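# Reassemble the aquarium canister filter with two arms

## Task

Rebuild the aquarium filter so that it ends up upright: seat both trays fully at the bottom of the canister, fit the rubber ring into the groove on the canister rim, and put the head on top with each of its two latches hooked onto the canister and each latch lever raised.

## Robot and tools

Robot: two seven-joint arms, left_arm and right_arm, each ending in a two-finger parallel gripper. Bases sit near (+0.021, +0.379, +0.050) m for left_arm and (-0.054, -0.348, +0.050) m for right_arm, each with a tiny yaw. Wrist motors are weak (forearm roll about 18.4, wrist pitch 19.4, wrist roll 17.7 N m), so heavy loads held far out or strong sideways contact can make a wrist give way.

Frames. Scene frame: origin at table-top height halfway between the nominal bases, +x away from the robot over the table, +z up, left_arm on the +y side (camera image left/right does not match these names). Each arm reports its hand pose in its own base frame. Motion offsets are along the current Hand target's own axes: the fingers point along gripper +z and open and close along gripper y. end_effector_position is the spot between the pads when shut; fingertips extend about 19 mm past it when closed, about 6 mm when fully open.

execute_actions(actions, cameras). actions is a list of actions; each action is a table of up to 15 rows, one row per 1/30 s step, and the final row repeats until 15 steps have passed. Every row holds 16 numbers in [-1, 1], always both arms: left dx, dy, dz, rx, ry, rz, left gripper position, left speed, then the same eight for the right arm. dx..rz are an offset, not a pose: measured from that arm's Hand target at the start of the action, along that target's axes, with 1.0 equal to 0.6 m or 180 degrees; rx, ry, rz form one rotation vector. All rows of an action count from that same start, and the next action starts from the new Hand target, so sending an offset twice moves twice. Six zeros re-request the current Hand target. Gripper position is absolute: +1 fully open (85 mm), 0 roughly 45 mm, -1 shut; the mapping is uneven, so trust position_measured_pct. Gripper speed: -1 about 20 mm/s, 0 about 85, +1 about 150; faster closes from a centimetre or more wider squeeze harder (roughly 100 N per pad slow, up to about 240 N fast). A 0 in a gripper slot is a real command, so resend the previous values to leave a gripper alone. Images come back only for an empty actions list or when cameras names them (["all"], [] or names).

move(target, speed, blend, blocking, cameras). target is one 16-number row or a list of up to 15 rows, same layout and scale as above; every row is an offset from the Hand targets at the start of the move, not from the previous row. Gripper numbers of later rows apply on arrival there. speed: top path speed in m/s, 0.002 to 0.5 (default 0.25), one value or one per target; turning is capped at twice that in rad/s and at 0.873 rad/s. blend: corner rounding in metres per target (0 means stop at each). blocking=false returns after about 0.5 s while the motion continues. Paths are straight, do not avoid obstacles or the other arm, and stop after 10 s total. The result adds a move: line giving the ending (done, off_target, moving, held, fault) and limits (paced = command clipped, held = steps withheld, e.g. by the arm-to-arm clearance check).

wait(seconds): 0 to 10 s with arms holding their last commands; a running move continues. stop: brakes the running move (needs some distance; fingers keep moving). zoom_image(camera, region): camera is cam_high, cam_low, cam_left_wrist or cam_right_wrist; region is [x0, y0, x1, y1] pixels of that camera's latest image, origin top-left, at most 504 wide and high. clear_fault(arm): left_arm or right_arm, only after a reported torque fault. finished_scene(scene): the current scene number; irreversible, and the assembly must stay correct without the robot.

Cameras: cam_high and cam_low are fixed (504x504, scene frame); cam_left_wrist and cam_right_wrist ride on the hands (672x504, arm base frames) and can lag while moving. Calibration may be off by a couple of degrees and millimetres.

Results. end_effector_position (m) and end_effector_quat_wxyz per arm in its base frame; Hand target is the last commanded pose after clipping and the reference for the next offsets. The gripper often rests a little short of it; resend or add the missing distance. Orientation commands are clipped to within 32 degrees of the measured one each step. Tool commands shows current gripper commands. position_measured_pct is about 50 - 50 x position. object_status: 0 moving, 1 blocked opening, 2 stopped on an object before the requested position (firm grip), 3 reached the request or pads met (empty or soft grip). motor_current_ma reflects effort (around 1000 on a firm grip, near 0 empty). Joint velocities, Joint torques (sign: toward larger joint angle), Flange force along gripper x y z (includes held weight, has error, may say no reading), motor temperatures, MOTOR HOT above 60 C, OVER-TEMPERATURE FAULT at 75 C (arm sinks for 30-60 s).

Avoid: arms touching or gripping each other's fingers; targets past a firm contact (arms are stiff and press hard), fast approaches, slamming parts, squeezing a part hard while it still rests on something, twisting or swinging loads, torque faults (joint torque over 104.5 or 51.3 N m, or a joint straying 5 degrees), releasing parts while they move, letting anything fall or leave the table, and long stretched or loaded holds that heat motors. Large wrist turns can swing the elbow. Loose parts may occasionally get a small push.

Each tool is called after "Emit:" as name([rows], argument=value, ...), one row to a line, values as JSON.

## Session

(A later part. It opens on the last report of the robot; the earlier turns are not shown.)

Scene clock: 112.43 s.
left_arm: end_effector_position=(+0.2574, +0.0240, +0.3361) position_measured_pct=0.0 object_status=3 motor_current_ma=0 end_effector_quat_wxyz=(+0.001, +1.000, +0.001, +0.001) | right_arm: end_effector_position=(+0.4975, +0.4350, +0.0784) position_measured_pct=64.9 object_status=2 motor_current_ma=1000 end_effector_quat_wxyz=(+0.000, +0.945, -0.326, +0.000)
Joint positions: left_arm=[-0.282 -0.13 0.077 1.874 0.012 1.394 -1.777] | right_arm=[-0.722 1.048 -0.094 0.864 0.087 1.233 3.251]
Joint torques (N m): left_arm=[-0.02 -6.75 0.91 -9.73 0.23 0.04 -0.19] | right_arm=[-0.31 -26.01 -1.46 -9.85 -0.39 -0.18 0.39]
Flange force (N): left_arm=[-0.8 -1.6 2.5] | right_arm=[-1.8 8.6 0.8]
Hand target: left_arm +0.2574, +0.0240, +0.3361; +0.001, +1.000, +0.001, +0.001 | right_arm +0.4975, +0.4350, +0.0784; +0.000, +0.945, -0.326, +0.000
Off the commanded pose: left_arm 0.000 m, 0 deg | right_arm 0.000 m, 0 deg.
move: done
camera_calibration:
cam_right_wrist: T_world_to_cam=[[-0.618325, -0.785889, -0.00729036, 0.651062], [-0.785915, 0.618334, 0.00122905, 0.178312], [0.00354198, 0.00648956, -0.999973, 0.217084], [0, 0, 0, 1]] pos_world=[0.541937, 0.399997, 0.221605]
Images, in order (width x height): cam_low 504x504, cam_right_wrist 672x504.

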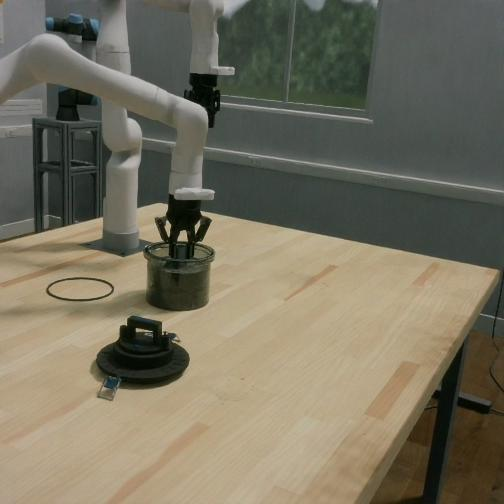

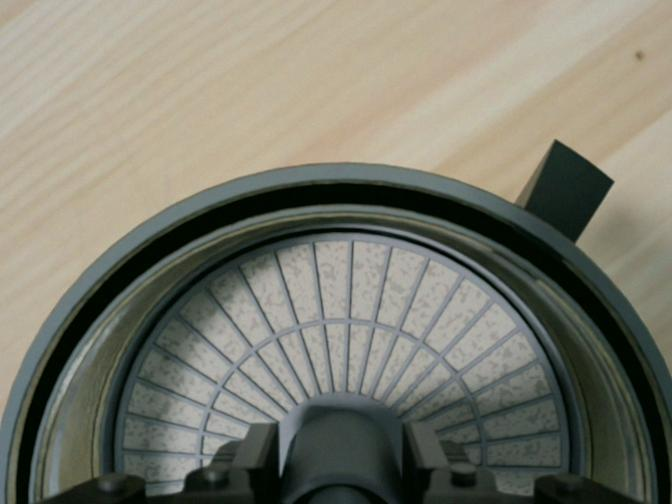

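Emit:
move(target=[0,0,0,0,0,0,1,0, 0,0,0.02,0,0,0,-1,-1], speed=0.03, cameras=["cam_right_wrist"])

Scene clock: 113.73 s.
left_arm: end_effector_position=(+0.2574, +0.0240, +0.3361) position_measured_pct=0.0 object_status=3 motor_current_ma=0 end_effector_quat_wxyz=(+0.001, +1.000, +0.001, +0.001) | right_arm: end_effector_position=(+0.4975, +0.4350, +0.0665) position_measured_pct=64.9 object_status=2 motor_current_ma=1000 end_effector_quat_wxyz=(+0.000, +0.945, -0.326, +0.000)
Joint positions: left_arm=[-0.282 -0.13 0.077 1.874 0.012 1.394 -1.777] | right_arm=[-0.722 1.061 -0.094 0.876 0.088 1.209 3.25]
Joint torques (N m): left_arm=[0.02 -6.72 0.89 -9.77 0.19 0.08 -0.18] | right_arm=[-0.04 -25.63 -1.2 -9.81 -0.25 -0.02 0.4]
Flange force (N): left_arm=[-1.0 -1.7 2.7] | right_arm=[-2.6 10.4 0.5]
Hand target: left_arm +0.2574, +0.0240, +0.3361; +0.001, +1.000, +0.001, +0.001 | right_arm +0.4975, +0.4349, +0.0664; +0.000, +0.945, -0.326, +0.000
Off the commanded pose: left_arm 0.000 m, 0 deg | right_arm 0.000 m, 0 deg.
move: done
camera_calibration:
cam_right_wrist: T_world_to_cam=[[-0.618373, -0.785851, -0.00722777, 0.650972], [-0.785877, 0.618381, 0.00130833, 0.17827], [0.00344136, 0.00648918, -0.999973, 0.205139], [0, 0, 0, 1]] pos_world=[0.541936, 0.399997, 0.209605]
Images, in order (width x height): cam_right_wrist 672x504.

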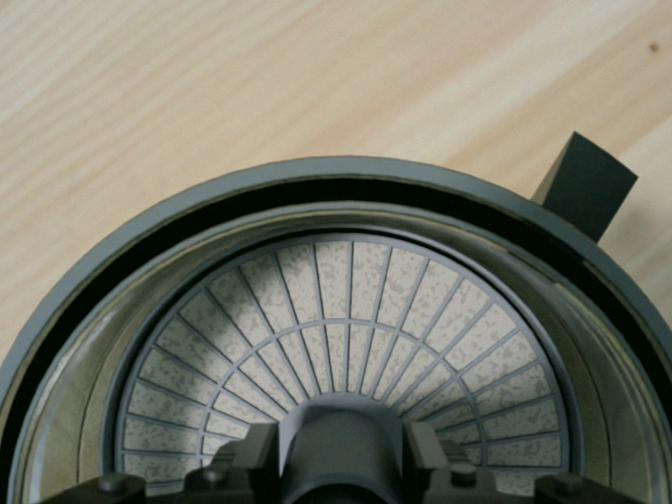

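Emit:
move(target=[0,0,0,0,0,0,1,0, 0,0,0.0125,0,0,0,-1,-1], speed=0.03, cameras=["cam_low"])

Scene clock: 114.70 s.
left_arm: end_effector_position=(+0.2574, +0.0240, +0.3361) position_measured_pct=0.0 object_status=3 motor_current_ma=0 end_effector_quat_wxyz=(+0.001, +1.000, +0.001, +0.001) | right_arm: end_effector_position=(+0.4976, +0.4351, +0.0593) position_measured_pct=64.9 object_status=2 motor_current_ma=1000 end_effector_quat_wxyz=(+0.000, +0.945, -0.326, +0.000)
Joint positions: left_arm=[-0.282 -0.13 0.077 1.874 0.012 1.394 -1.777] | right_arm=[-0.722 1.069 -0.094 0.882 0.089 1.194 3.249]
Joint torques (N m): left_arm=[0.05 -6.72 0.95 -9.75 0.27 0.05 -0.22] | right_arm=[-1 33.23 0.05 10.11 0.62 -4.93 0.22]
Flange force (N): left_arm=[-0.9 -1.7 2.5] | right_arm=[-4.9 32.0 -93.5]
Hand target: left_arm +0.2574, +0.0240, +0.3361; +0.001, +1.000, +0.001, +0.001 | right_arm +0.4975, +0.4349, +0.0589; +0.000, +0.945, -0.326, +0.000
Off the commanded pose: left_arm 0.000 m, 0 deg | right_arm 0.000 m, 0 deg.
move: done
Images, in order (width x height): cam_low 504x504.

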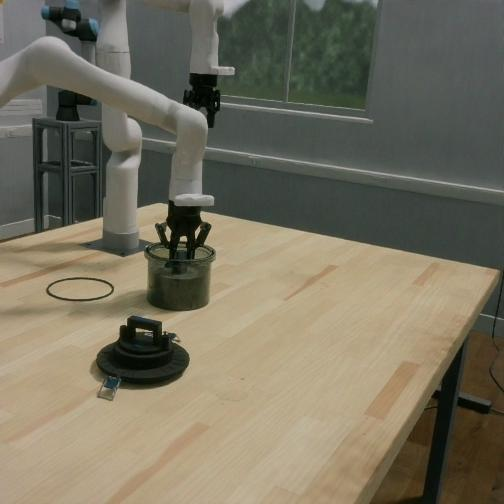

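Emit:
move([
  [0,0,0,0,0,0,1,0, 0,0,-0.0015,0,0,0,-1,-1],
  [0,0,0,0,0,0,1,0, 0,0,-0.0015,0,0,0,0,-1],
], speed=0.03, cameras=["cam_right_wrist"])

Scene clock: 117.07 s.
left_arm: end_effector_position=(+0.2574, +0.0240, +0.3361) position_measured_pct=0.0 object_status=3 motor_current_ma=0 end_effector_quat_wxyz=(+0.001, +1.000, +0.001, +0.001) | right_arm: end_effector_position=(+0.4975, +0.4350, +0.0598) position_measured_pct=49.8 object_status=0 motor_current_ma=0 end_effector_quat_wxyz=(+0.000, +0.945, -0.326, +0.000)
Joint positions: left_arm=[-0.282 -0.13 0.077 1.874 0.012 1.394 -1.777] | right_arm=[-0.722 1.068 -0.094 0.882 0.089 1.195 3.249]
Joint torques (N m): left_arm=[-0.03 -6.84 0.86 -9.84 0.21 0.06 -0.2] | right_arm=[-0.34 -25.39 -1.52 -9.58 -0.41 -0.14 0.43]
Flange force (N): left_arm=[-0.8 -1.5 2.9] | right_arm=[-2.0 9.7 -0.3]
Hand target: left_arm +0.2574, +0.0240, +0.3361; +0.001, +1.000, +0.001, +0.001 | right_arm +0.4975, +0.4349, +0.0598; +0.000, +0.945, -0.326, +0.000
Off the commanded pose: left_arm 0.000 m, 0 deg | right_arm 0.000 m, 0 deg.
move: done
camera_calibration:
cam_right_wrist: T_world_to_cam=[[-0.618373, -0.785851, -0.00722777, 0.650924], [-0.785877, 0.618381, 0.00130833, 0.178279], [0.00344136, 0.00648918, -0.999973, 0.198439], [0, 0, 0, 1]] pos_world=[0.541936, 0.399997, 0.202905]
Images, in order (width x height): cam_right_wrist 672x504.

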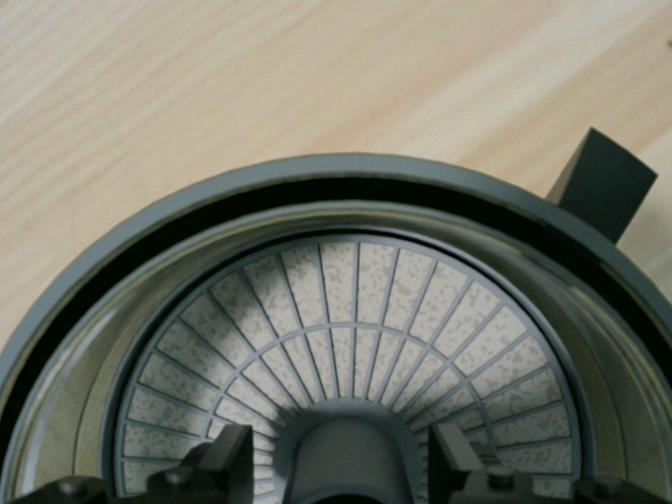

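Emit:
move([
  [0,0,0,0,0,0,1,0, 0,0,-0.15,0,0,0,0,-1],
  [0,0,0,0,0,0,1,0, -0.083,0,-0.42,0,0,0,1,0],
], speed=[0.1,0.2], blend=0.02, cameras=["cam_right_wrist","cam_high"])

Emit:
zoom_image(camera="cam_right_wrist", region=[180, 90, 500, 410])

Scene clock: 121.37 s.
left_arm: end_effector_position=(+0.2574, +0.0240, +0.3361) position_measured_pct=0.0 object_status=3 motor_current_ma=0 end_effector_quat_wxyz=(+0.001, +1.000, +0.001, +0.001) | right_arm: end_effector_position=(+0.4581, +0.4657, +0.3117) position_measured_pct=0.0 object_status=3 motor_current_ma=0 end_effector_quat_wxyz=(+0.000, +0.945, -0.326, +0.000)
Joint positions: left_arm=[-0.282 -0.13 0.077 1.874 0.012 1.394 -1.777] | right_arm=[-0.831 1.075 -0.068 0.039 0.068 2.027 3.216]
Joint torques (N m): left_arm=[0.05 -6.78 0.88 -9.72 0.22 -0.02 -0.16] | right_arm=[-0.4 -24.88 -0.9 -9.57 -0.37 -0.24 0.4]
Flange force (N): left_arm=[-0.8 -1.8 2.3] | right_arm=no reading
Hand target: left_arm +0.2574, +0.0240, +0.3361; +0.001, +1.000, +0.001, +0.001 | right_arm +0.4581, +0.4658, +0.3117; +0.000, +0.945, -0.326, +0.000
Off the commanded pose: left_arm 0.000 m, 0 deg | right_arm 0.000 m, 0 deg.
move: done
camera_calibration:
cam_right_wrist: T_world_to_cam=[[-0.618329, -0.785878, -0.00813396, 0.65277], [-0.785909, 0.618341, 0.00112974, 0.1281], [0.00414173, 0.00709111, -0.999966, 0.449656], [0, 0, 0, 1]] pos_world=[0.502439, 0.430599, 0.454806]
Images, in order (width x height): cam_high 504x504, cam_right_wrist 672x504.

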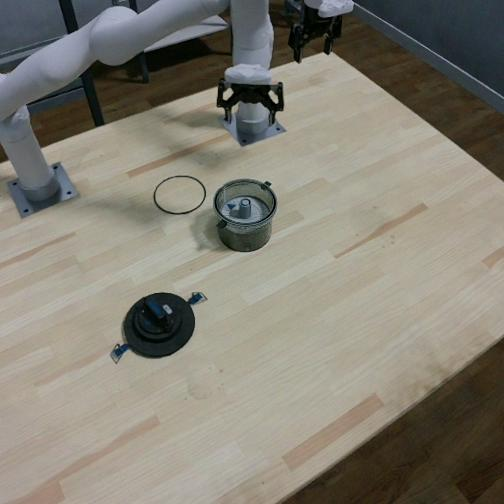

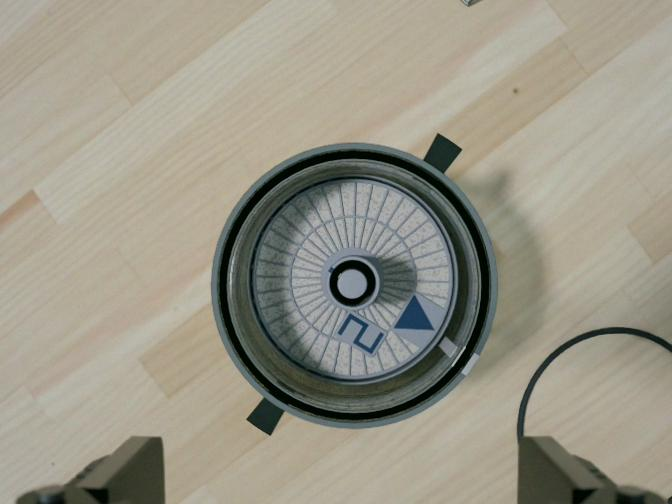

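Scaled by 1.575.

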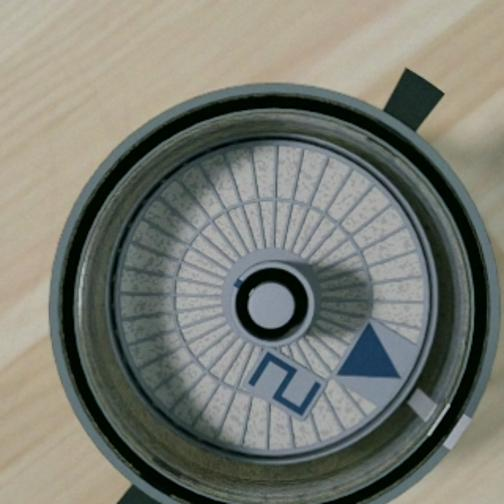

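Emit:
zoom_image(camera="cam_right_wrist", region=[310, 240, 400, 330])

Emit:
zoom_image(camera="cam_right_wrist", region=[370, 270, 500, 400])

Emit:
execute_actions(actions=[], cameras=["cam_low"])

Emit:
zoom_image(camera="cam_low", region=[130, 220, 230, 320])

Scaled by 5.600.

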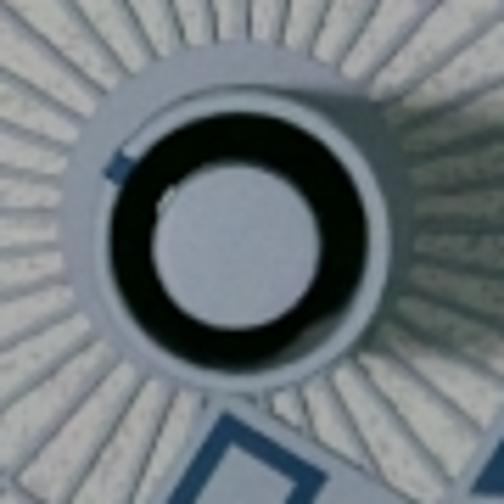

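Scaled by 3.877.

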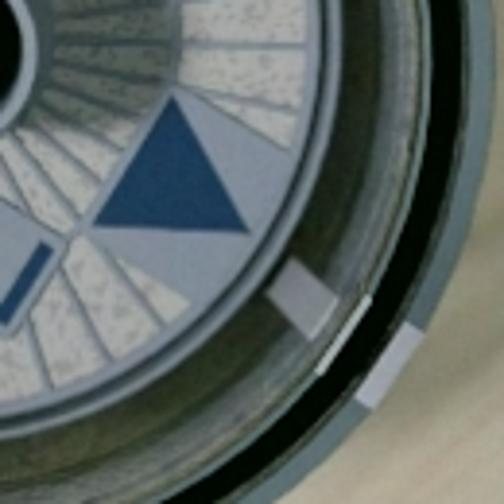

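Scene clock: 122.27 s.
left_arm: end_effector_position=(+0.2574, +0.0240, +0.3361) position_measured_pct=0.0 object_status=3 motor_current_ma=0 end_effector_quat_wxyz=(+0.001, +1.000, +0.001, +0.001) | right_arm: end_effector_position=(+0.4581, +0.4657, +0.3117) position_measured_pct=0.0 object_status=3 motor_current_ma=0 end_effector_quat_wxyz=(+0.000, +0.945, -0.326, +0.000)
Joint positions: left_arm=[-0.282 -0.13 0.077 1.874 0.012 1.394 -1.777] | right_arm=[-0.831 1.075 -0.068 0.038 0.068 2.028 3.216]
Joint velocities: within noise
Joint torques (N m): left_arm=[0.03 -6.81 0.85 -9.79 0.23 0.02 -0.17] | right_arm=[-0.42 -25.25 -0.84 -9.4 -0.36 -0.17 0.39]
Motor temperatures (°C): left_arm=[38 35 32 37 38 42 49] | right_arm=[37 40 37 37 51 50 39]
Flange force (N): left_arm=[-0.8 -1.6 2.6] | right_arm=no reading
Hand target: left_arm +0.2574, +0.0240, +0.3361; +0.001, +1.000, +0.001, +0.001 | right_arm +0.4582, +0.4658, +0.3117; +0.000, +0.945, -0.326, +0.000
Tool commands: left_gripper/position=+1.0 left_gripper/speed=+0.0 right_gripper/position=+1.0 right_gripper/speed=+0.0
Off the commanded pose: left_arm 0.000 m, 0 deg | right_arm 0.000 m, 0 deg.
Images, in order (width x height): cam_low 504x504.

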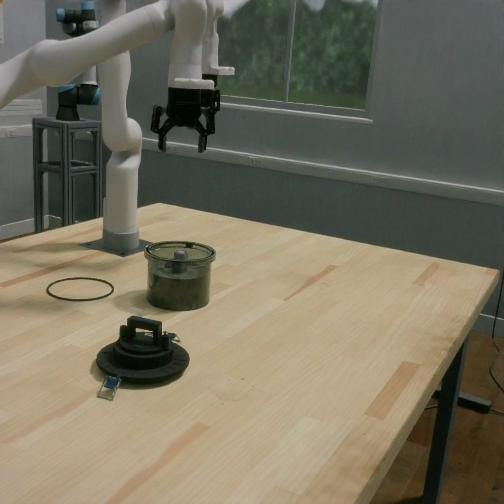

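Scaled by 5.040.

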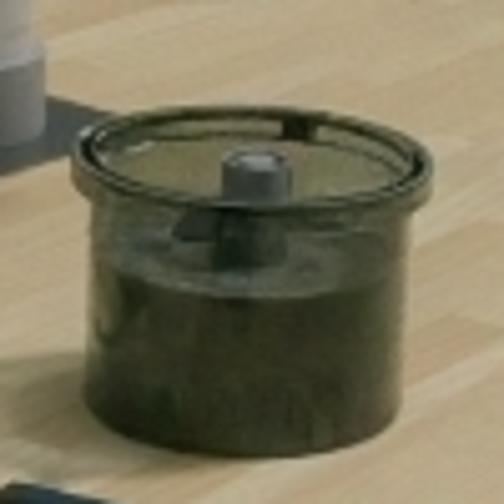

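Emit:
move(target=[-0.095,0.493,0.31,0,0,0,1,0, 0.248,0.4745,0.02,0,0,-0.211,1,0], speed=0.2, cameras=["all"])

Scene clock: 129.13 s.
left_arm: end_effector_position=(+0.2012, -0.2722, +0.1505) position_measured_pct=0.0 object_status=3 motor_current_ma=0 end_effector_quat_wxyz=(+0.001, +1.000, +0.001, +0.001) | right_arm: end_effector_position=(+0.4001, +0.1499, +0.3000) position_measured_pct=0.0 object_status=3 motor_current_ma=0 end_effector_quat_wxyz=(+0.000, +1.000, +0.000, +0.000)
Joint positions: left_arm=[0.369 0.334 0.627 2.105 -0.278 0.779 -0.4] | right_arm=[-0.295 0.298 -0.166 1.519 0.051 1.329 4.245]
Joint torques (N m): left_arm=[-0.12 -11.5 2.7 -6.84 0.15 0.09 -0.23] | right_arm=[-0.49 -14.08 -1.64 -9.95 -0.35 -0.17 0.5]
Flange force (N): left_arm=[-0.5 0.8 4.9] | right_arm=[-4.4 2.1 2.0]
Hand target: left_arm +0.2012, -0.2722, +0.1505; +0.001, +1.000, +0.001, +0.001 | right_arm +0.4001, +0.1499, +0.3000; +0.000, +1.000, +0.000, +0.000
Off the commanded pose: left_arm 0.000 m, 0 deg | right_arm 0.000 m, 0 deg.
move: done
camera_calibration:
cam_left_wrist: T_world_to_cam=[[0.0166624, -0.999339, 0.0323215, -0.284899], [-0.99983, -0.0163992, 0.00838957, 0.250535], [-0.00785398, -0.0324558, -0.999442, 0.292579], [0, 0, 0, 1]] pos_world=[0.257537, -0.271106, 0.299523]
cam_right_wrist: T_world_to_cam=[[-0.00382459, -0.999969, -0.00686513, 0.154474], [-0.999991, 0.0038138, 0.00158462, 0.455421], [-0.00155839, 0.00687114, -0.999975, 0.442777], [0, 0, 0, 1]] pos_world=[0.456698, 0.14969, 0.443105]

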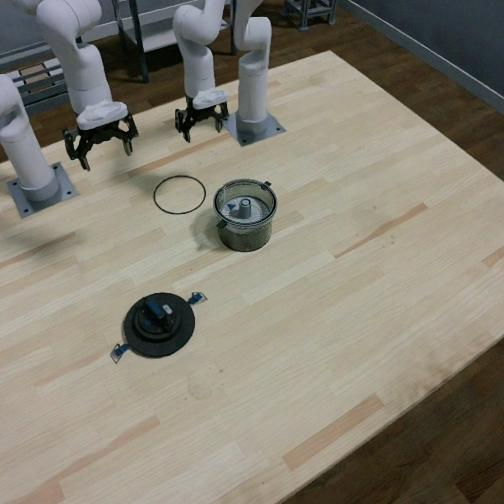

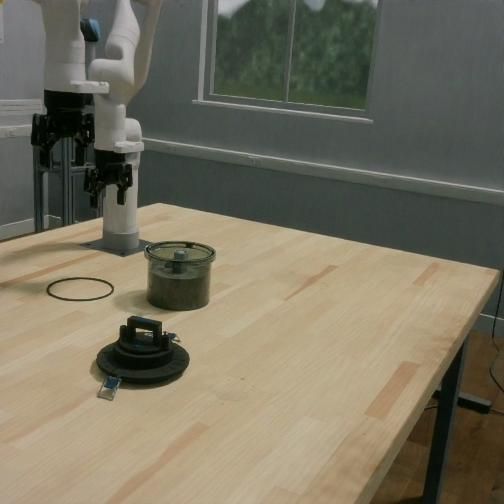

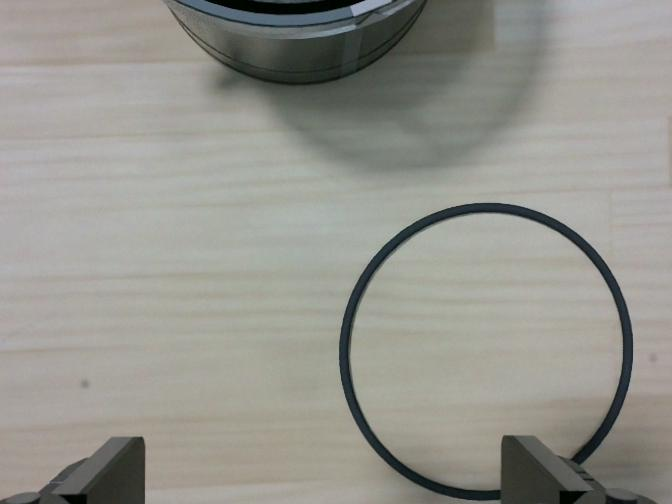

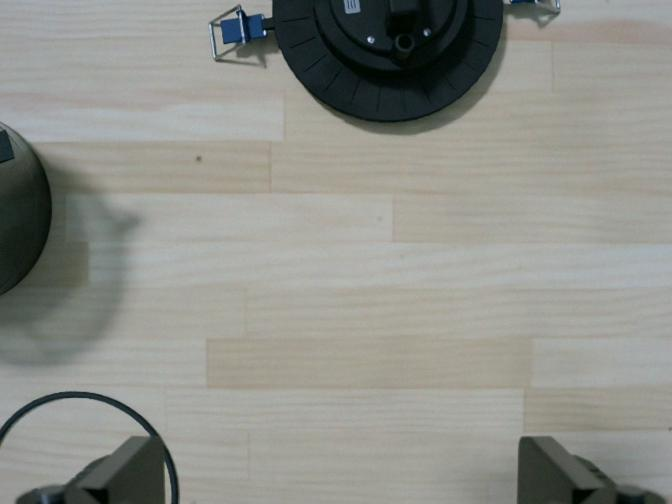

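Emit:
move(target=[0,0.0208,0.2,0,0,0,-0.56,0, 0,0,0,0,0,0,1,0], speed=0.2, cameras=["cam_left_wrist"])

Scene clock: 131.43 s.
left_arm: end_effector_position=(+0.2015, -0.2849, +0.0305) position_measured_pct=77.9 object_status=3 motor_current_ma=0 end_effector_quat_wxyz=(+0.001, +1.000, +0.001, +0.001) | right_arm: end_effector_position=(+0.4001, +0.1499, +0.3000) position_measured_pct=0.0 object_status=3 motor_current_ma=0 end_effector_quat_wxyz=(+0.000, +1.000, +0.000, +0.000)
Joint positions: left_arm=[0.601 0.626 0.39 2.193 -0.581 0.419 -0.107] | right_arm=[-0.295 0.298 -0.166 1.519 0.051 1.329 4.246]
Joint torques (N m): left_arm=[-0.06 -14.93 2.86 -3.79 0.24 0.06 -0.21] | right_arm=[-0.4 -14.07 -1.64 -10 -0.37 -0.16 0.4]
Flange force (N): left_arm=[-2.3 -1.8 5.8] | right_arm=[-4.5 2.3 2.1]
Hand target: left_arm +0.2015, -0.2849, +0.0305; +0.001, +1.000, +0.001, +0.001 | right_arm +0.4001, +0.1499, +0.3000; +0.000, +1.000, +0.000, +0.000
Off the commanded pose: left_arm 0.000 m, 0 deg | right_arm 0.000 m, 0 deg.
move: done
camera_calibration:
cam_left_wrist: T_world_to_cam=[[0.0166656, -0.999339, 0.0323198, -0.293717], [-0.999829, -0.0163992, 0.00848958, 0.251615], [-0.00795395, -0.0324558, -0.999442, 0.172262], [0, 0, 0, 1]] pos_world=[0.257837, -0.283806, 0.179523]
Images, in order (width x height): cam_left_wrist 672x504.

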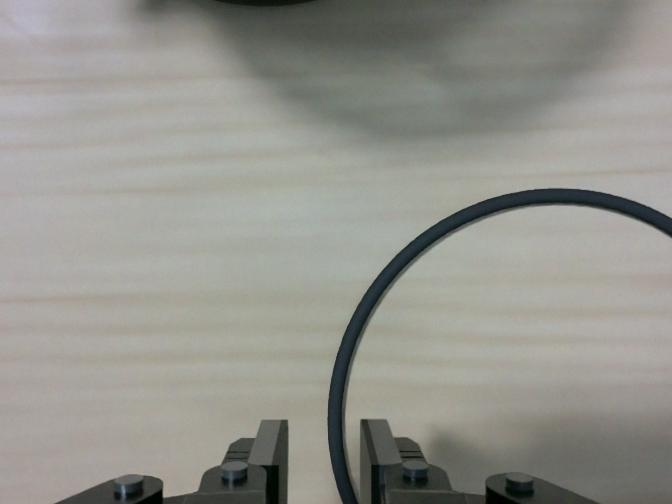

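Emit:
move(target=[-0.003,0.0062,0.081,0,0,0,-0.56,0, 0,0,0,0,0,0,1,0], speed=0.1, cameras=["cam_left_wrist"])

Scene clock: 132.90 s.
left_arm: end_effector_position=(+0.1998, -0.2887, -0.0181) position_measured_pct=77.9 object_status=3 motor_current_ma=0 end_effector_quat_wxyz=(+0.001, +1.000, +0.001, +0.001) | right_arm: end_effector_position=(+0.4001, +0.1499, +0.3000) position_measured_pct=0.0 object_status=3 motor_current_ma=0 end_effector_quat_wxyz=(+0.000, +1.000, +0.000, +0.000)
Joint positions: left_arm=[0.717 0.745 0.246 2.197 -0.674 0.269 -0.014] | right_arm=[-0.295 0.298 -0.166 1.519 0.051 1.329 4.246]
Joint torques (N m): left_arm=[-0.23 -16.21 3.13 -2.56 0.31 -0.17 -0.22] | right_arm=[-0.39 -14.09 -1.63 -9.97 -0.37 -0.15 0.4]
Flange force (N): left_arm=[-4.1 -3.4 7.7] | right_arm=[-4.4 2.2 2.1]
Hand target: left_arm +0.1998, -0.2887, -0.0181; +0.001, +1.000, +0.001, +0.001 | right_arm +0.4001, +0.1499, +0.3000; +0.000, +1.000, +0.000, +0.000
Off the commanded pose: left_arm 0.000 m, 0 deg | right_arm 0.000 m, 0 deg.
move: done
camera_calibration:
cam_left_wrist: T_world_to_cam=[[0.0166649, -0.999339, 0.0323215, -0.295917], [-0.99983, -0.0164017, 0.00838964, 0.250378], [-0.00785396, -0.0324558, -0.999442, 0.123528], [0, 0, 0, 1]] pos_world=[0.256237, -0.287606, 0.130923]
Images, in order (width x height): cam_left_wrist 672x504.

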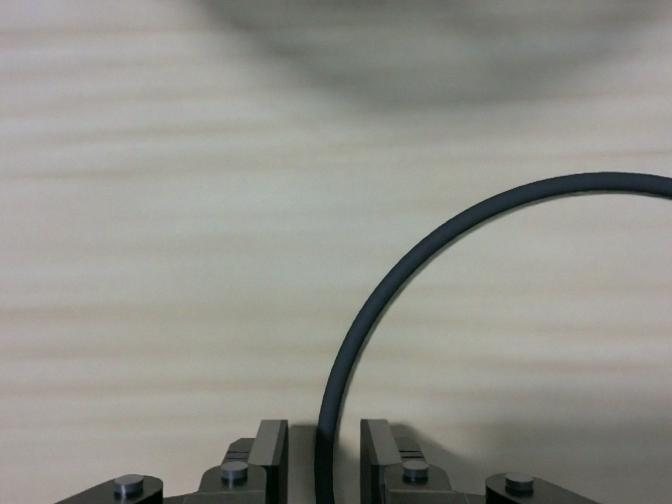

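Emit:
move(target=[-0.005,0.0005,0.0183,0,0,0,-0.56,0, 0,0,0,0,0,0,1,0], speed=0.04, cameras=["cam_left_wrist"])

Scene clock: 134.20 s.
left_arm: end_effector_position=(+0.1969, -0.2890, -0.0291) position_measured_pct=77.9 object_status=3 motor_current_ma=0 end_effector_quat_wxyz=(+0.001, +1.000, +0.001, +0.001) | right_arm: end_effector_position=(+0.4001, +0.1499, +0.3000) position_measured_pct=0.0 object_status=3 motor_current_ma=0 end_effector_quat_wxyz=(+0.000, +1.000, +0.000, +0.000)
Joint positions: left_arm=[0.753 0.771 0.206 2.201 -0.688 0.228 0.007] | right_arm=[-0.295 0.298 -0.166 1.519 0.051 1.329 4.246]
Joint torques (N m): left_arm=[-0.2 -16.41 2.18 -2.3 0.26 -0.12 -0.23] | right_arm=[-0.41 -14.08 -1.63 -9.96 -0.37 -0.16 0.41]
Flange force (N): left_arm=[-3.1 -2.6 5.1] | right_arm=[-4.4 2.2 2.0]
Hand target: left_arm +0.1969, -0.2890, -0.0291; +0.001, +1.000, +0.001, +0.001 | right_arm +0.4001, +0.1499, +0.3000; +0.000, +1.000, +0.000, +0.000
Off the commanded pose: left_arm 0.000 m, 0 deg | right_arm 0.000 m, 0 deg.
move: done
camera_calibration:
cam_left_wrist: T_world_to_cam=[[0.0167636, -0.99934, 0.0322203, -0.295825], [-0.999829, -0.0165012, 0.00839048, 0.247437], [-0.00785326, -0.0323554, -0.999446, 0.11253], [0, 0, 0, 1]] pos_world=[0.253237, -0.287906, 0.119923]
Images, in order (width x height): cam_left_wrist 672x504.

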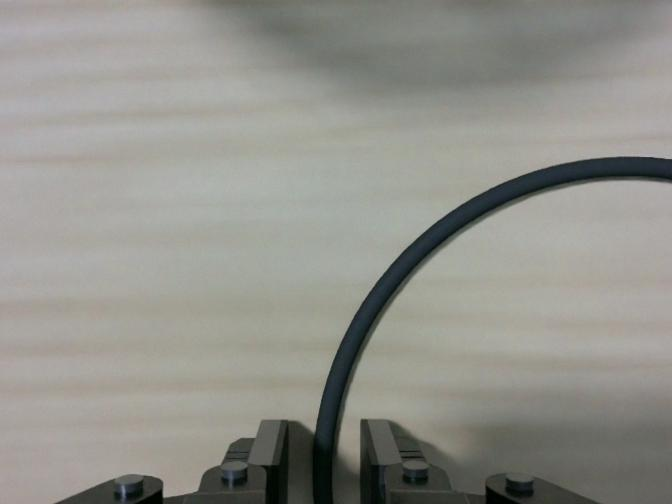

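Emit:
move(target=[0,0.0005,0.0025,0,0,0,-0.56,0, 0,0,0,0,0,0,1,0], speed=0.01)

Emit:
move(target=[0,0,0.002,0,0,0,-0.56,0, 0,0,0,0,0,0,1,0], speed=0.01)

Scene clock: 135.17 s.
left_arm: end_effector_position=(+0.1969, -0.2893, -0.0305) position_measured_pct=77.9 object_status=3 motor_current_ma=0 end_effector_quat_wxyz=(+0.001, +1.000, +0.001, +0.001) | right_arm: end_effector_position=(+0.4001, +0.1499, +0.3000) position_measured_pct=0.0 object_status=3 motor_current_ma=0 end_effector_quat_wxyz=(+0.000, +1.000, +0.000, +0.000)
Joint positions: left_arm=[0.756 0.775 0.202 2.2 -0.689 0.224 0.009] | right_arm=[-0.295 0.298 -0.166 1.519 0.051 1.329 4.246]
Joint torques (N m): left_arm=[-0.84 -0.21 -1.06 -8.09 -0.48 -3.01 -0.03] | right_arm=[-0.39 -14.07 -1.63 -10 -0.38 -0.16 0.4]
Flange force (N): left_arm=[-12.6 -14.2 -56.3] | right_arm=[-4.6 2.2 2.1]
Hand target: left_arm +0.1969, -0.2893, -0.0306; +0.001, +1.000, +0.001, +0.001 | right_arm +0.4001, +0.1499, +0.3000; +0.000, +1.000, +0.000, +0.000
Off the commanded pose: left_arm 0.000 m, 0 deg | right_arm 0.000 m, 0 deg.
move: done

Scene clock: 135.87 s.
left_arm: end_effector_position=(+0.1969, -0.2894, -0.0317) position_measured_pct=77.9 object_status=3 motor_current_ma=0 end_effector_quat_wxyz=(+0.001, +1.000, +0.001, +0.001) | right_arm: end_effector_position=(+0.4001, +0.1499, +0.3000) position_measured_pct=0.0 object_status=3 motor_current_ma=0 end_effector_quat_wxyz=(+0.000, +1.000, +0.000, +0.000)
Joint positions: left_arm=[0.759 0.778 0.198 2.2 -0.691 0.22 0.01] | right_arm=[-0.295 0.298 -0.166 1.519 0.051 1.329 4.246]
Joint torques (N m): left_arm=[-2.64 18.16 -5.97 -14.3 -1.28 -5.64 0.09] | right_arm=[-0.42 -14.07 -1.63 -10 -0.38 -0.15 0.4]
Flange force (N): left_arm=[-25.4 -24.8 -125.1] | right_arm=[-4.5 2.3 2.1]
Hand target: left_arm +0.1969, -0.2893, -0.0318; +0.001, +1.000, +0.001, +0.001 | right_arm +0.4001, +0.1499, +0.3000; +0.000, +1.000, +0.000, +0.000
Off the commanded pose: left_arm 0.000 m, 0 deg | right_arm 0.000 m, 0 deg.
move: done

Emit:
move([
  [0,0,-0.0058,0,0,0,-0.56,0, 0,0,0,0,0,0,1,0],
  [0,0,-0.0058,0,0,0,-1,-1, 0,0,0,0,0,0,1,0],
], speed=0.03, cameras=["cam_left_wrist"])

Scene clock: 138.50 s.
left_arm: end_effector_position=(+0.1969, -0.2893, -0.0283) position_measured_pct=97.4 object_status=0 motor_current_ma=1000 end_effector_quat_wxyz=(+0.001, +1.000, +0.001, +0.001) | right_arm: end_effector_position=(+0.4001, +0.1499, +0.3000) position_measured_pct=0.0 object_status=3 motor_current_ma=0 end_effector_quat_wxyz=(+0.000, +1.000, +0.000, +0.000)
Joint positions: left_arm=[0.751 0.77 0.209 2.2 -0.687 0.231 0.006] | right_arm=[-0.295 0.298 -0.166 1.519 0.051 1.329 4.246]
Joint torques (N m): left_arm=[0 -15.69 2.35 -2.38 0.23 0.03 -0.2] | right_arm=[-0.4 -14.09 -1.63 -9.99 -0.38 -0.15 0.41]
Flange force (N): left_arm=[-3.3 -4.0 3.8] | right_arm=[-4.5 2.2 2.1]
Hand target: left_arm +0.1969, -0.2893, -0.0283; +0.001, +1.000, +0.001, +0.001 | right_arm +0.4001, +0.1499, +0.3000; +0.000, +1.000, +0.000, +0.000
Off the commanded pose: left_arm 0.000 m, 0 deg | right_arm 0.000 m, 0 deg.
move: done
camera_calibration:
cam_left_wrist: T_world_to_cam=[[0.0166624, -0.999339, 0.0323215, -0.296237], [-0.99983, -0.0163992, 0.00838957, 0.247453], [-0.00785398, -0.0324558, -0.999442, 0.113287], [0, 0, 0, 1]] pos_world=[0.253237, -0.288306, 0.120723]
Images, in order (width x height): cam_left_wrist 672x504.

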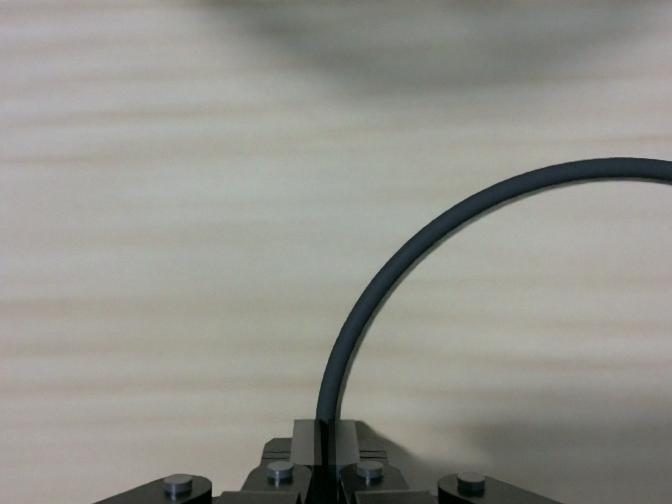

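Emit:
move(target=[0,0,-0.15,0,0,0,-1,-1, 0,0,0,0,0,0,1,0], speed=0.06, cameras=["all"])

Emit:
zoom_image(camera="cam_low", region=[20, 190, 220, 340])

Scene clock: 140.83 s.
left_arm: end_effector_position=(+0.1966, -0.2892, +0.0616) position_measured_pct=97.4 object_status=2 motor_current_ma=1000 end_effector_quat_wxyz=(+0.001, +1.000, +0.001, +0.001) | right_arm: end_effector_position=(+0.4001, +0.1499, +0.3000) position_measured_pct=0.0 object_status=3 motor_current_ma=0 end_effector_quat_wxyz=(+0.000, +1.000, +0.000, +0.000)
Joint positions: left_arm=[0.554 0.555 0.477 2.172 -0.511 0.52 -0.149] | right_arm=[-0.295 0.298 -0.166 1.519 0.051 1.329 4.246]
Joint torques (N m): left_arm=[-0.35 -14.06 2.73 -4.76 0.11 0.1 -0.4] | right_arm=[-0.39 -14.08 -1.64 -9.95 -0.37 -0.17 0.42]
Flange force (N): left_arm=[-3.2 -0.7 5.5] | right_arm=[-4.4 2.1 2.0]
Hand target: left_arm +0.1967, -0.2892, +0.0617; +0.001, +1.000, +0.001, +0.001 | right_arm +0.4001, +0.1499, +0.3000; +0.000, +1.000, +0.000, +0.000
Off the commanded pose: left_arm 0.000 m, 0 deg | right_arm 0.000 m, 0 deg.
move: done
camera_calibration:
cam_left_wrist: T_world_to_cam=[[0.0166624, -0.999339, 0.0323215, -0.298942], [-0.99983, -0.0163992, 0.00838957, 0.246501], [-0.00785398, -0.0324558, -0.999442, 0.203242], [0, 0, 0, 1]] pos_world=[0.253037, -0.288106, 0.210723]
cam_right_wrist: T_world_to_cam=[[-0.00382459, -0.999969, -0.00686513, 0.154474], [-0.999991, 0.0038138, 0.00158462, 0.455421], [-0.00155839, 0.00687114, -0.999975, 0.442777], [0, 0, 0, 1]] pos_world=[0.456698, 0.14969, 0.443105]

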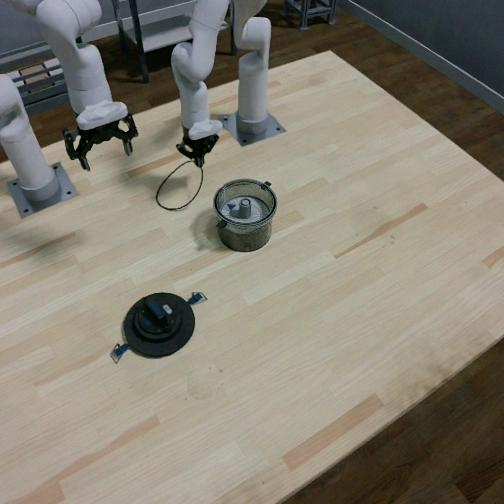

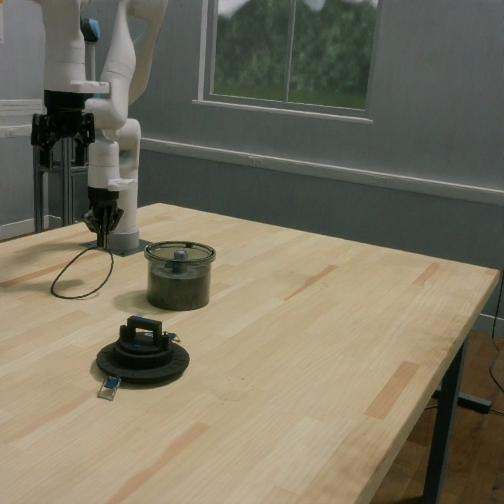

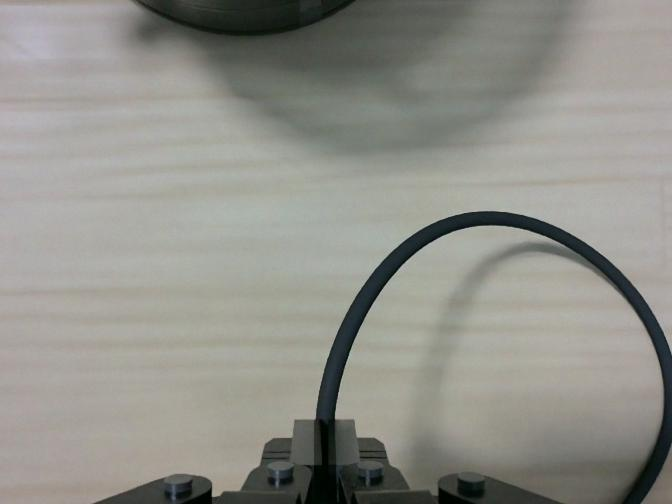

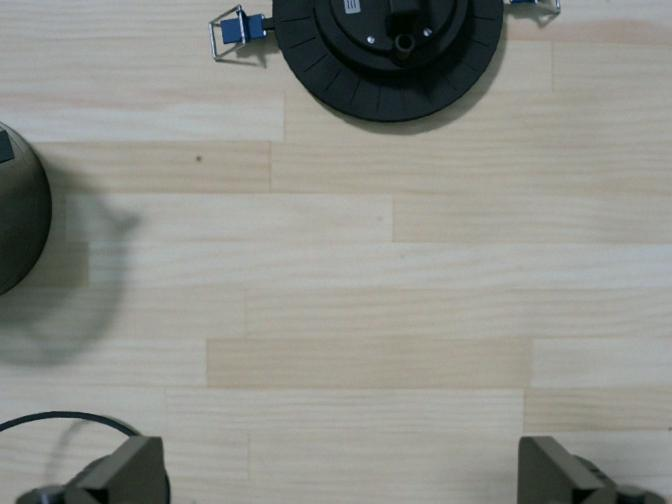

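Scaled by 2.520.

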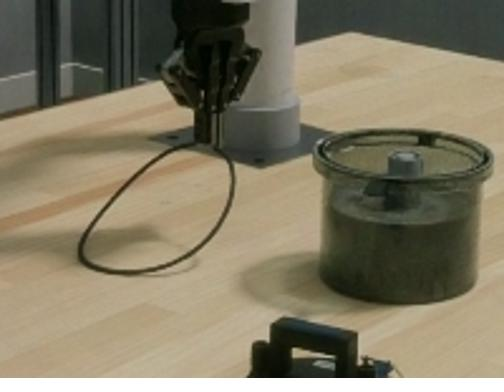

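Emit:
move([
  [0,0,-0.314,0,0,0,-1,-1, 0,0,0,0,0,0,1,0],
  [0.383,-0.107,-0.314,0,0,0,-1,-1, 0,0,0,0,0,0,1,0],
], speed=0.12, blend=0.03, cameras=["all"])

Emit:
zoom_image(camera="cam_low", region=[90, 170, 250, 320])

Emit:
zoom_image(camera="cam_high", region=[180, 100, 310, 250])

Scene clock: 147.10 s.
left_arm: end_effector_position=(+0.4259, -0.2243, +0.2505) position_measured_pct=97.4 object_status=2 motor_current_ma=1000 end_effector_quat_wxyz=(+0.001, +1.000, +0.001, +0.001) | right_arm: end_effector_position=(+0.4001, +0.1499, +0.3000) position_measured_pct=0.0 object_status=3 motor_current_ma=0 end_effector_quat_wxyz=(+0.000, +1.000, +0.000, +0.000)
Joint positions: left_arm=[0.072 0.496 0.574 1.468 -0.275 1.256 -0.894] | right_arm=[-0.295 0.298 -0.166 1.519 0.051 1.329 4.246]
Joint torques (N m): left_arm=[0.01 -17.13 3.54 -9.43 0.26 0.09 -0.24] | right_arm=[-0.4 -14.08 -1.64 -9.95 -0.37 -0.16 0.39]
Flange force (N): left_arm=[-2.3 -0.8 3.5] | right_arm=[-4.4 2.2 2.0]
Hand target: left_arm +0.4259, -0.2243, +0.2505; +0.001, +1.000, +0.001, +0.001 | right_arm +0.4001, +0.1499, +0.3000; +0.000, +1.000, +0.000, +0.000
Off the commanded pose: left_arm 0.000 m, 0 deg | right_arm 0.000 m, 0 deg.
move: done
camera_calibration:
cam_left_wrist: T_world_to_cam=[[0.0167623, -0.999337, 0.0323202, -0.244154], [-0.999829, -0.0164992, 0.00839206, 0.475117], [-0.00785324, -0.0324554, -0.999442, 0.39584], [0, 0, 0, 1]] pos_world=[0.482237, -0.223306, 0.399523]
cam_right_wrist: T_world_to_cam=[[-0.00382459, -0.999969, -0.00686513, 0.154474], [-0.999991, 0.0038138, 0.00158462, 0.455421], [-0.00155839, 0.00687114, -0.999975, 0.442777], [0, 0, 0, 1]] pos_world=[0.456698, 0.14969, 0.443105]

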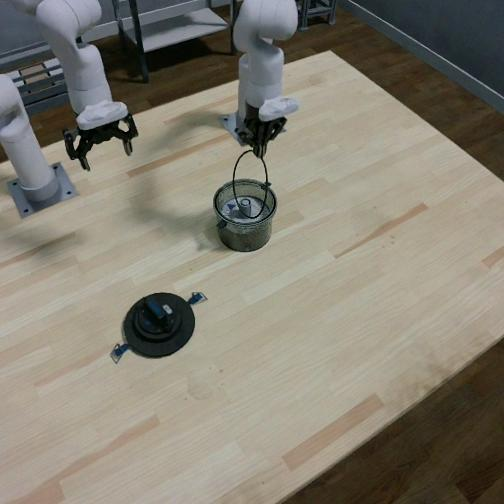

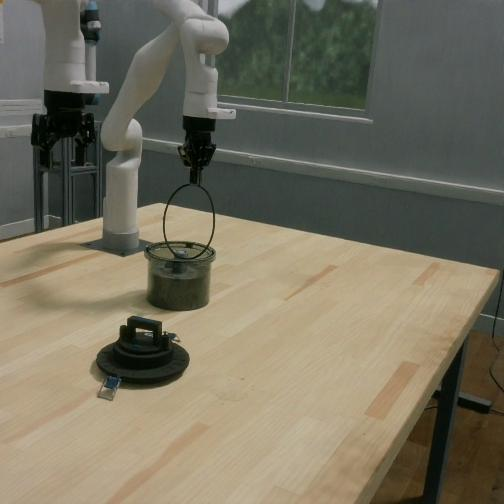

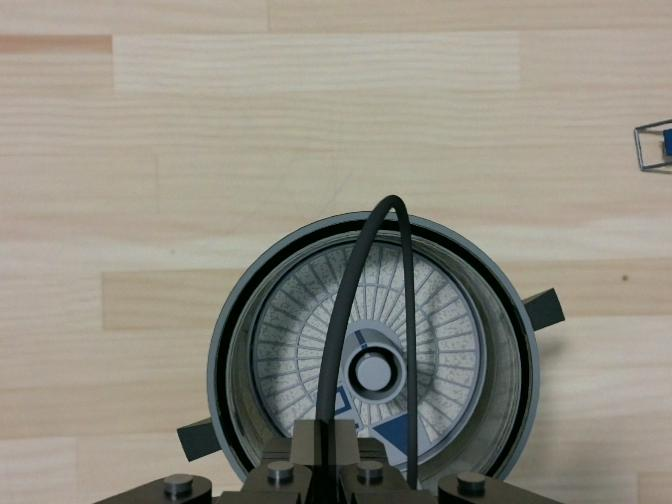

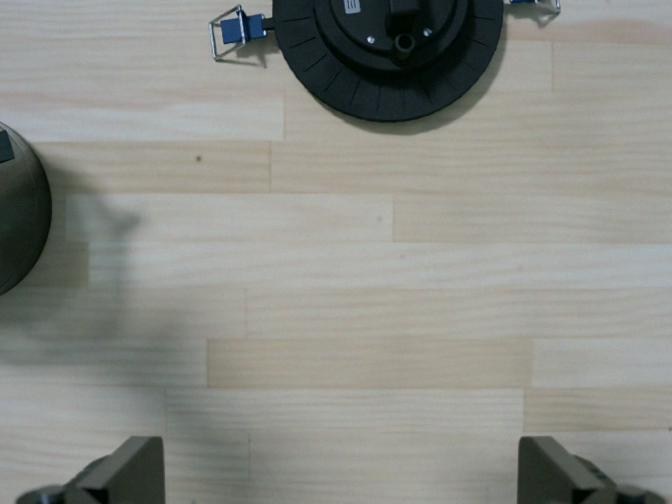

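Scaled by 3.150.

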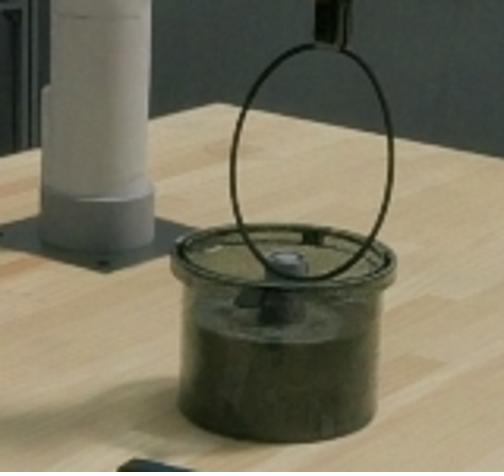

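Scaled by 3.360.

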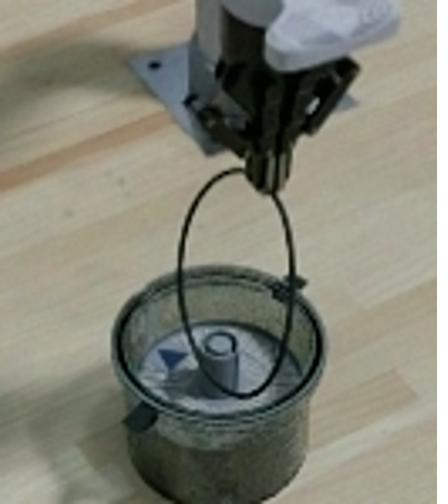

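Emit:
move(target=[-0.018,0.118,-0.04,0,0,0,-1,-1, 0,0,0,0,0,0,1,0], speed=0.08, cameras=["cam_left_wrist","cam_high","cam_low"])

Emit:
zoom_image(camera="cam_low", region=[90, 170, 250, 320])

Emit:
zoom_image(camera="cam_high", region=[180, 120, 310, 250])

Scene clock: 151.80 s.
left_arm: end_effector_position=(+0.4151, -0.2951, +0.2746) position_measured_pct=97.4 object_status=2 motor_current_ma=1000 end_effector_quat_wxyz=(+0.001, +1.000, +0.001, +0.001) | right_arm: end_effector_position=(+0.4001, +0.1499, +0.3000) position_measured_pct=0.0 object_status=3 motor_current_ma=0 end_effector_quat_wxyz=(+0.000, +1.000, +0.000, +0.000)
Joint positions: left_arm=[0.237 0.547 0.58 1.307 -0.296 1.369 -0.762] | right_arm=[-0.295 0.298 -0.166 1.519 0.051 1.329 4.246]
Joint torques (N m): left_arm=[-0.14 -18.16 3.83 -9.17 0.4 -0.03 -0.31] | right_arm=[-0.39 -14.06 -1.62 -9.98 -0.38 -0.16 0.41]
Flange force (N): left_arm=[-1.2 0.1 2.1] | right_arm=[-4.5 2.2 2.1]
Hand target: left_arm +0.4151, -0.2951, +0.2746; +0.001, +1.000, +0.001, +0.001 | right_arm +0.4001, +0.1499, +0.3000; +0.000, +1.000, +0.000, +0.000
Off the commanded pose: left_arm 0.000 m, 0 deg | right_arm 0.000 m, 0 deg.
move: done
camera_calibration:
cam_left_wrist: T_world_to_cam=[[0.0166624, -0.999339, 0.0323215, -0.31536], [-0.99983, -0.0163992, 0.00838957, 0.463082], [-0.00785398, -0.0324558, -0.999442, 0.417548], [0, 0, 0, 1]] pos_world=[0.471537, -0.294006, 0.423623]
Images, in order (width x height): cam_high 504x504, cam_low 504x504, cam_left_wrist 672x504.

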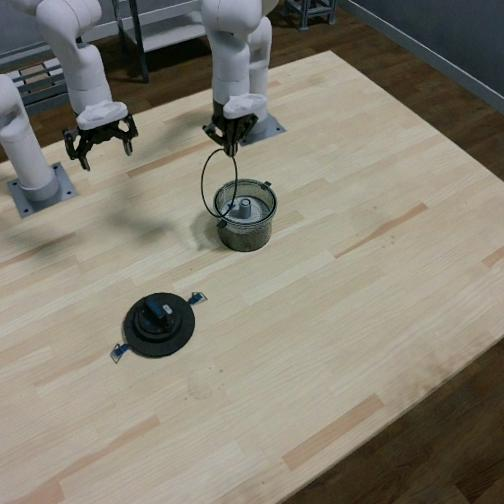

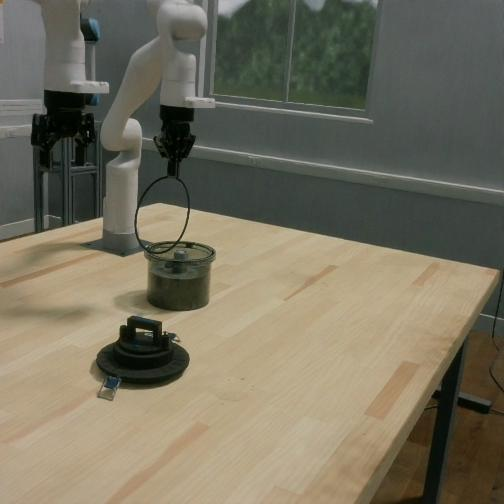

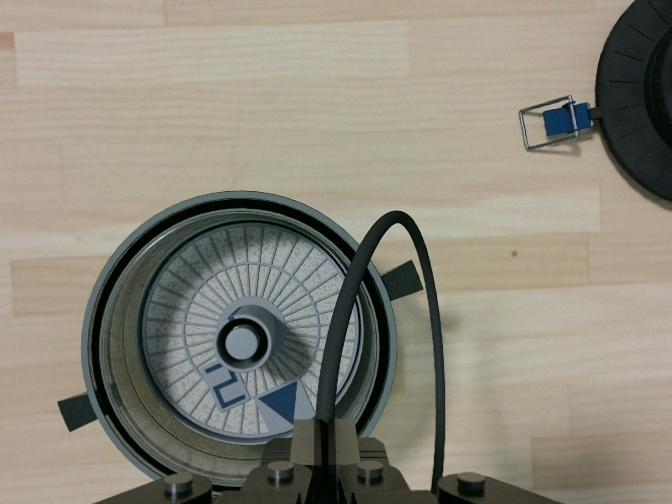

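Scaled by 3.150.

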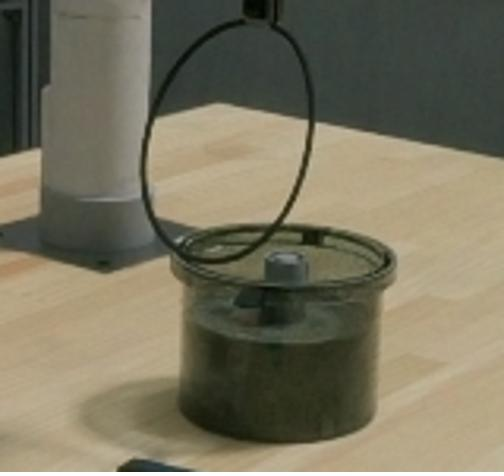

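Scaled by 3.877.

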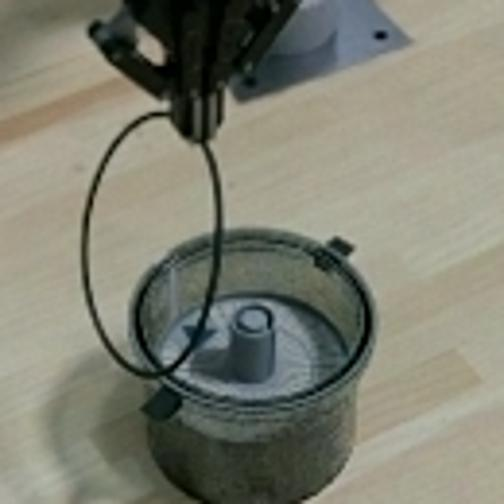

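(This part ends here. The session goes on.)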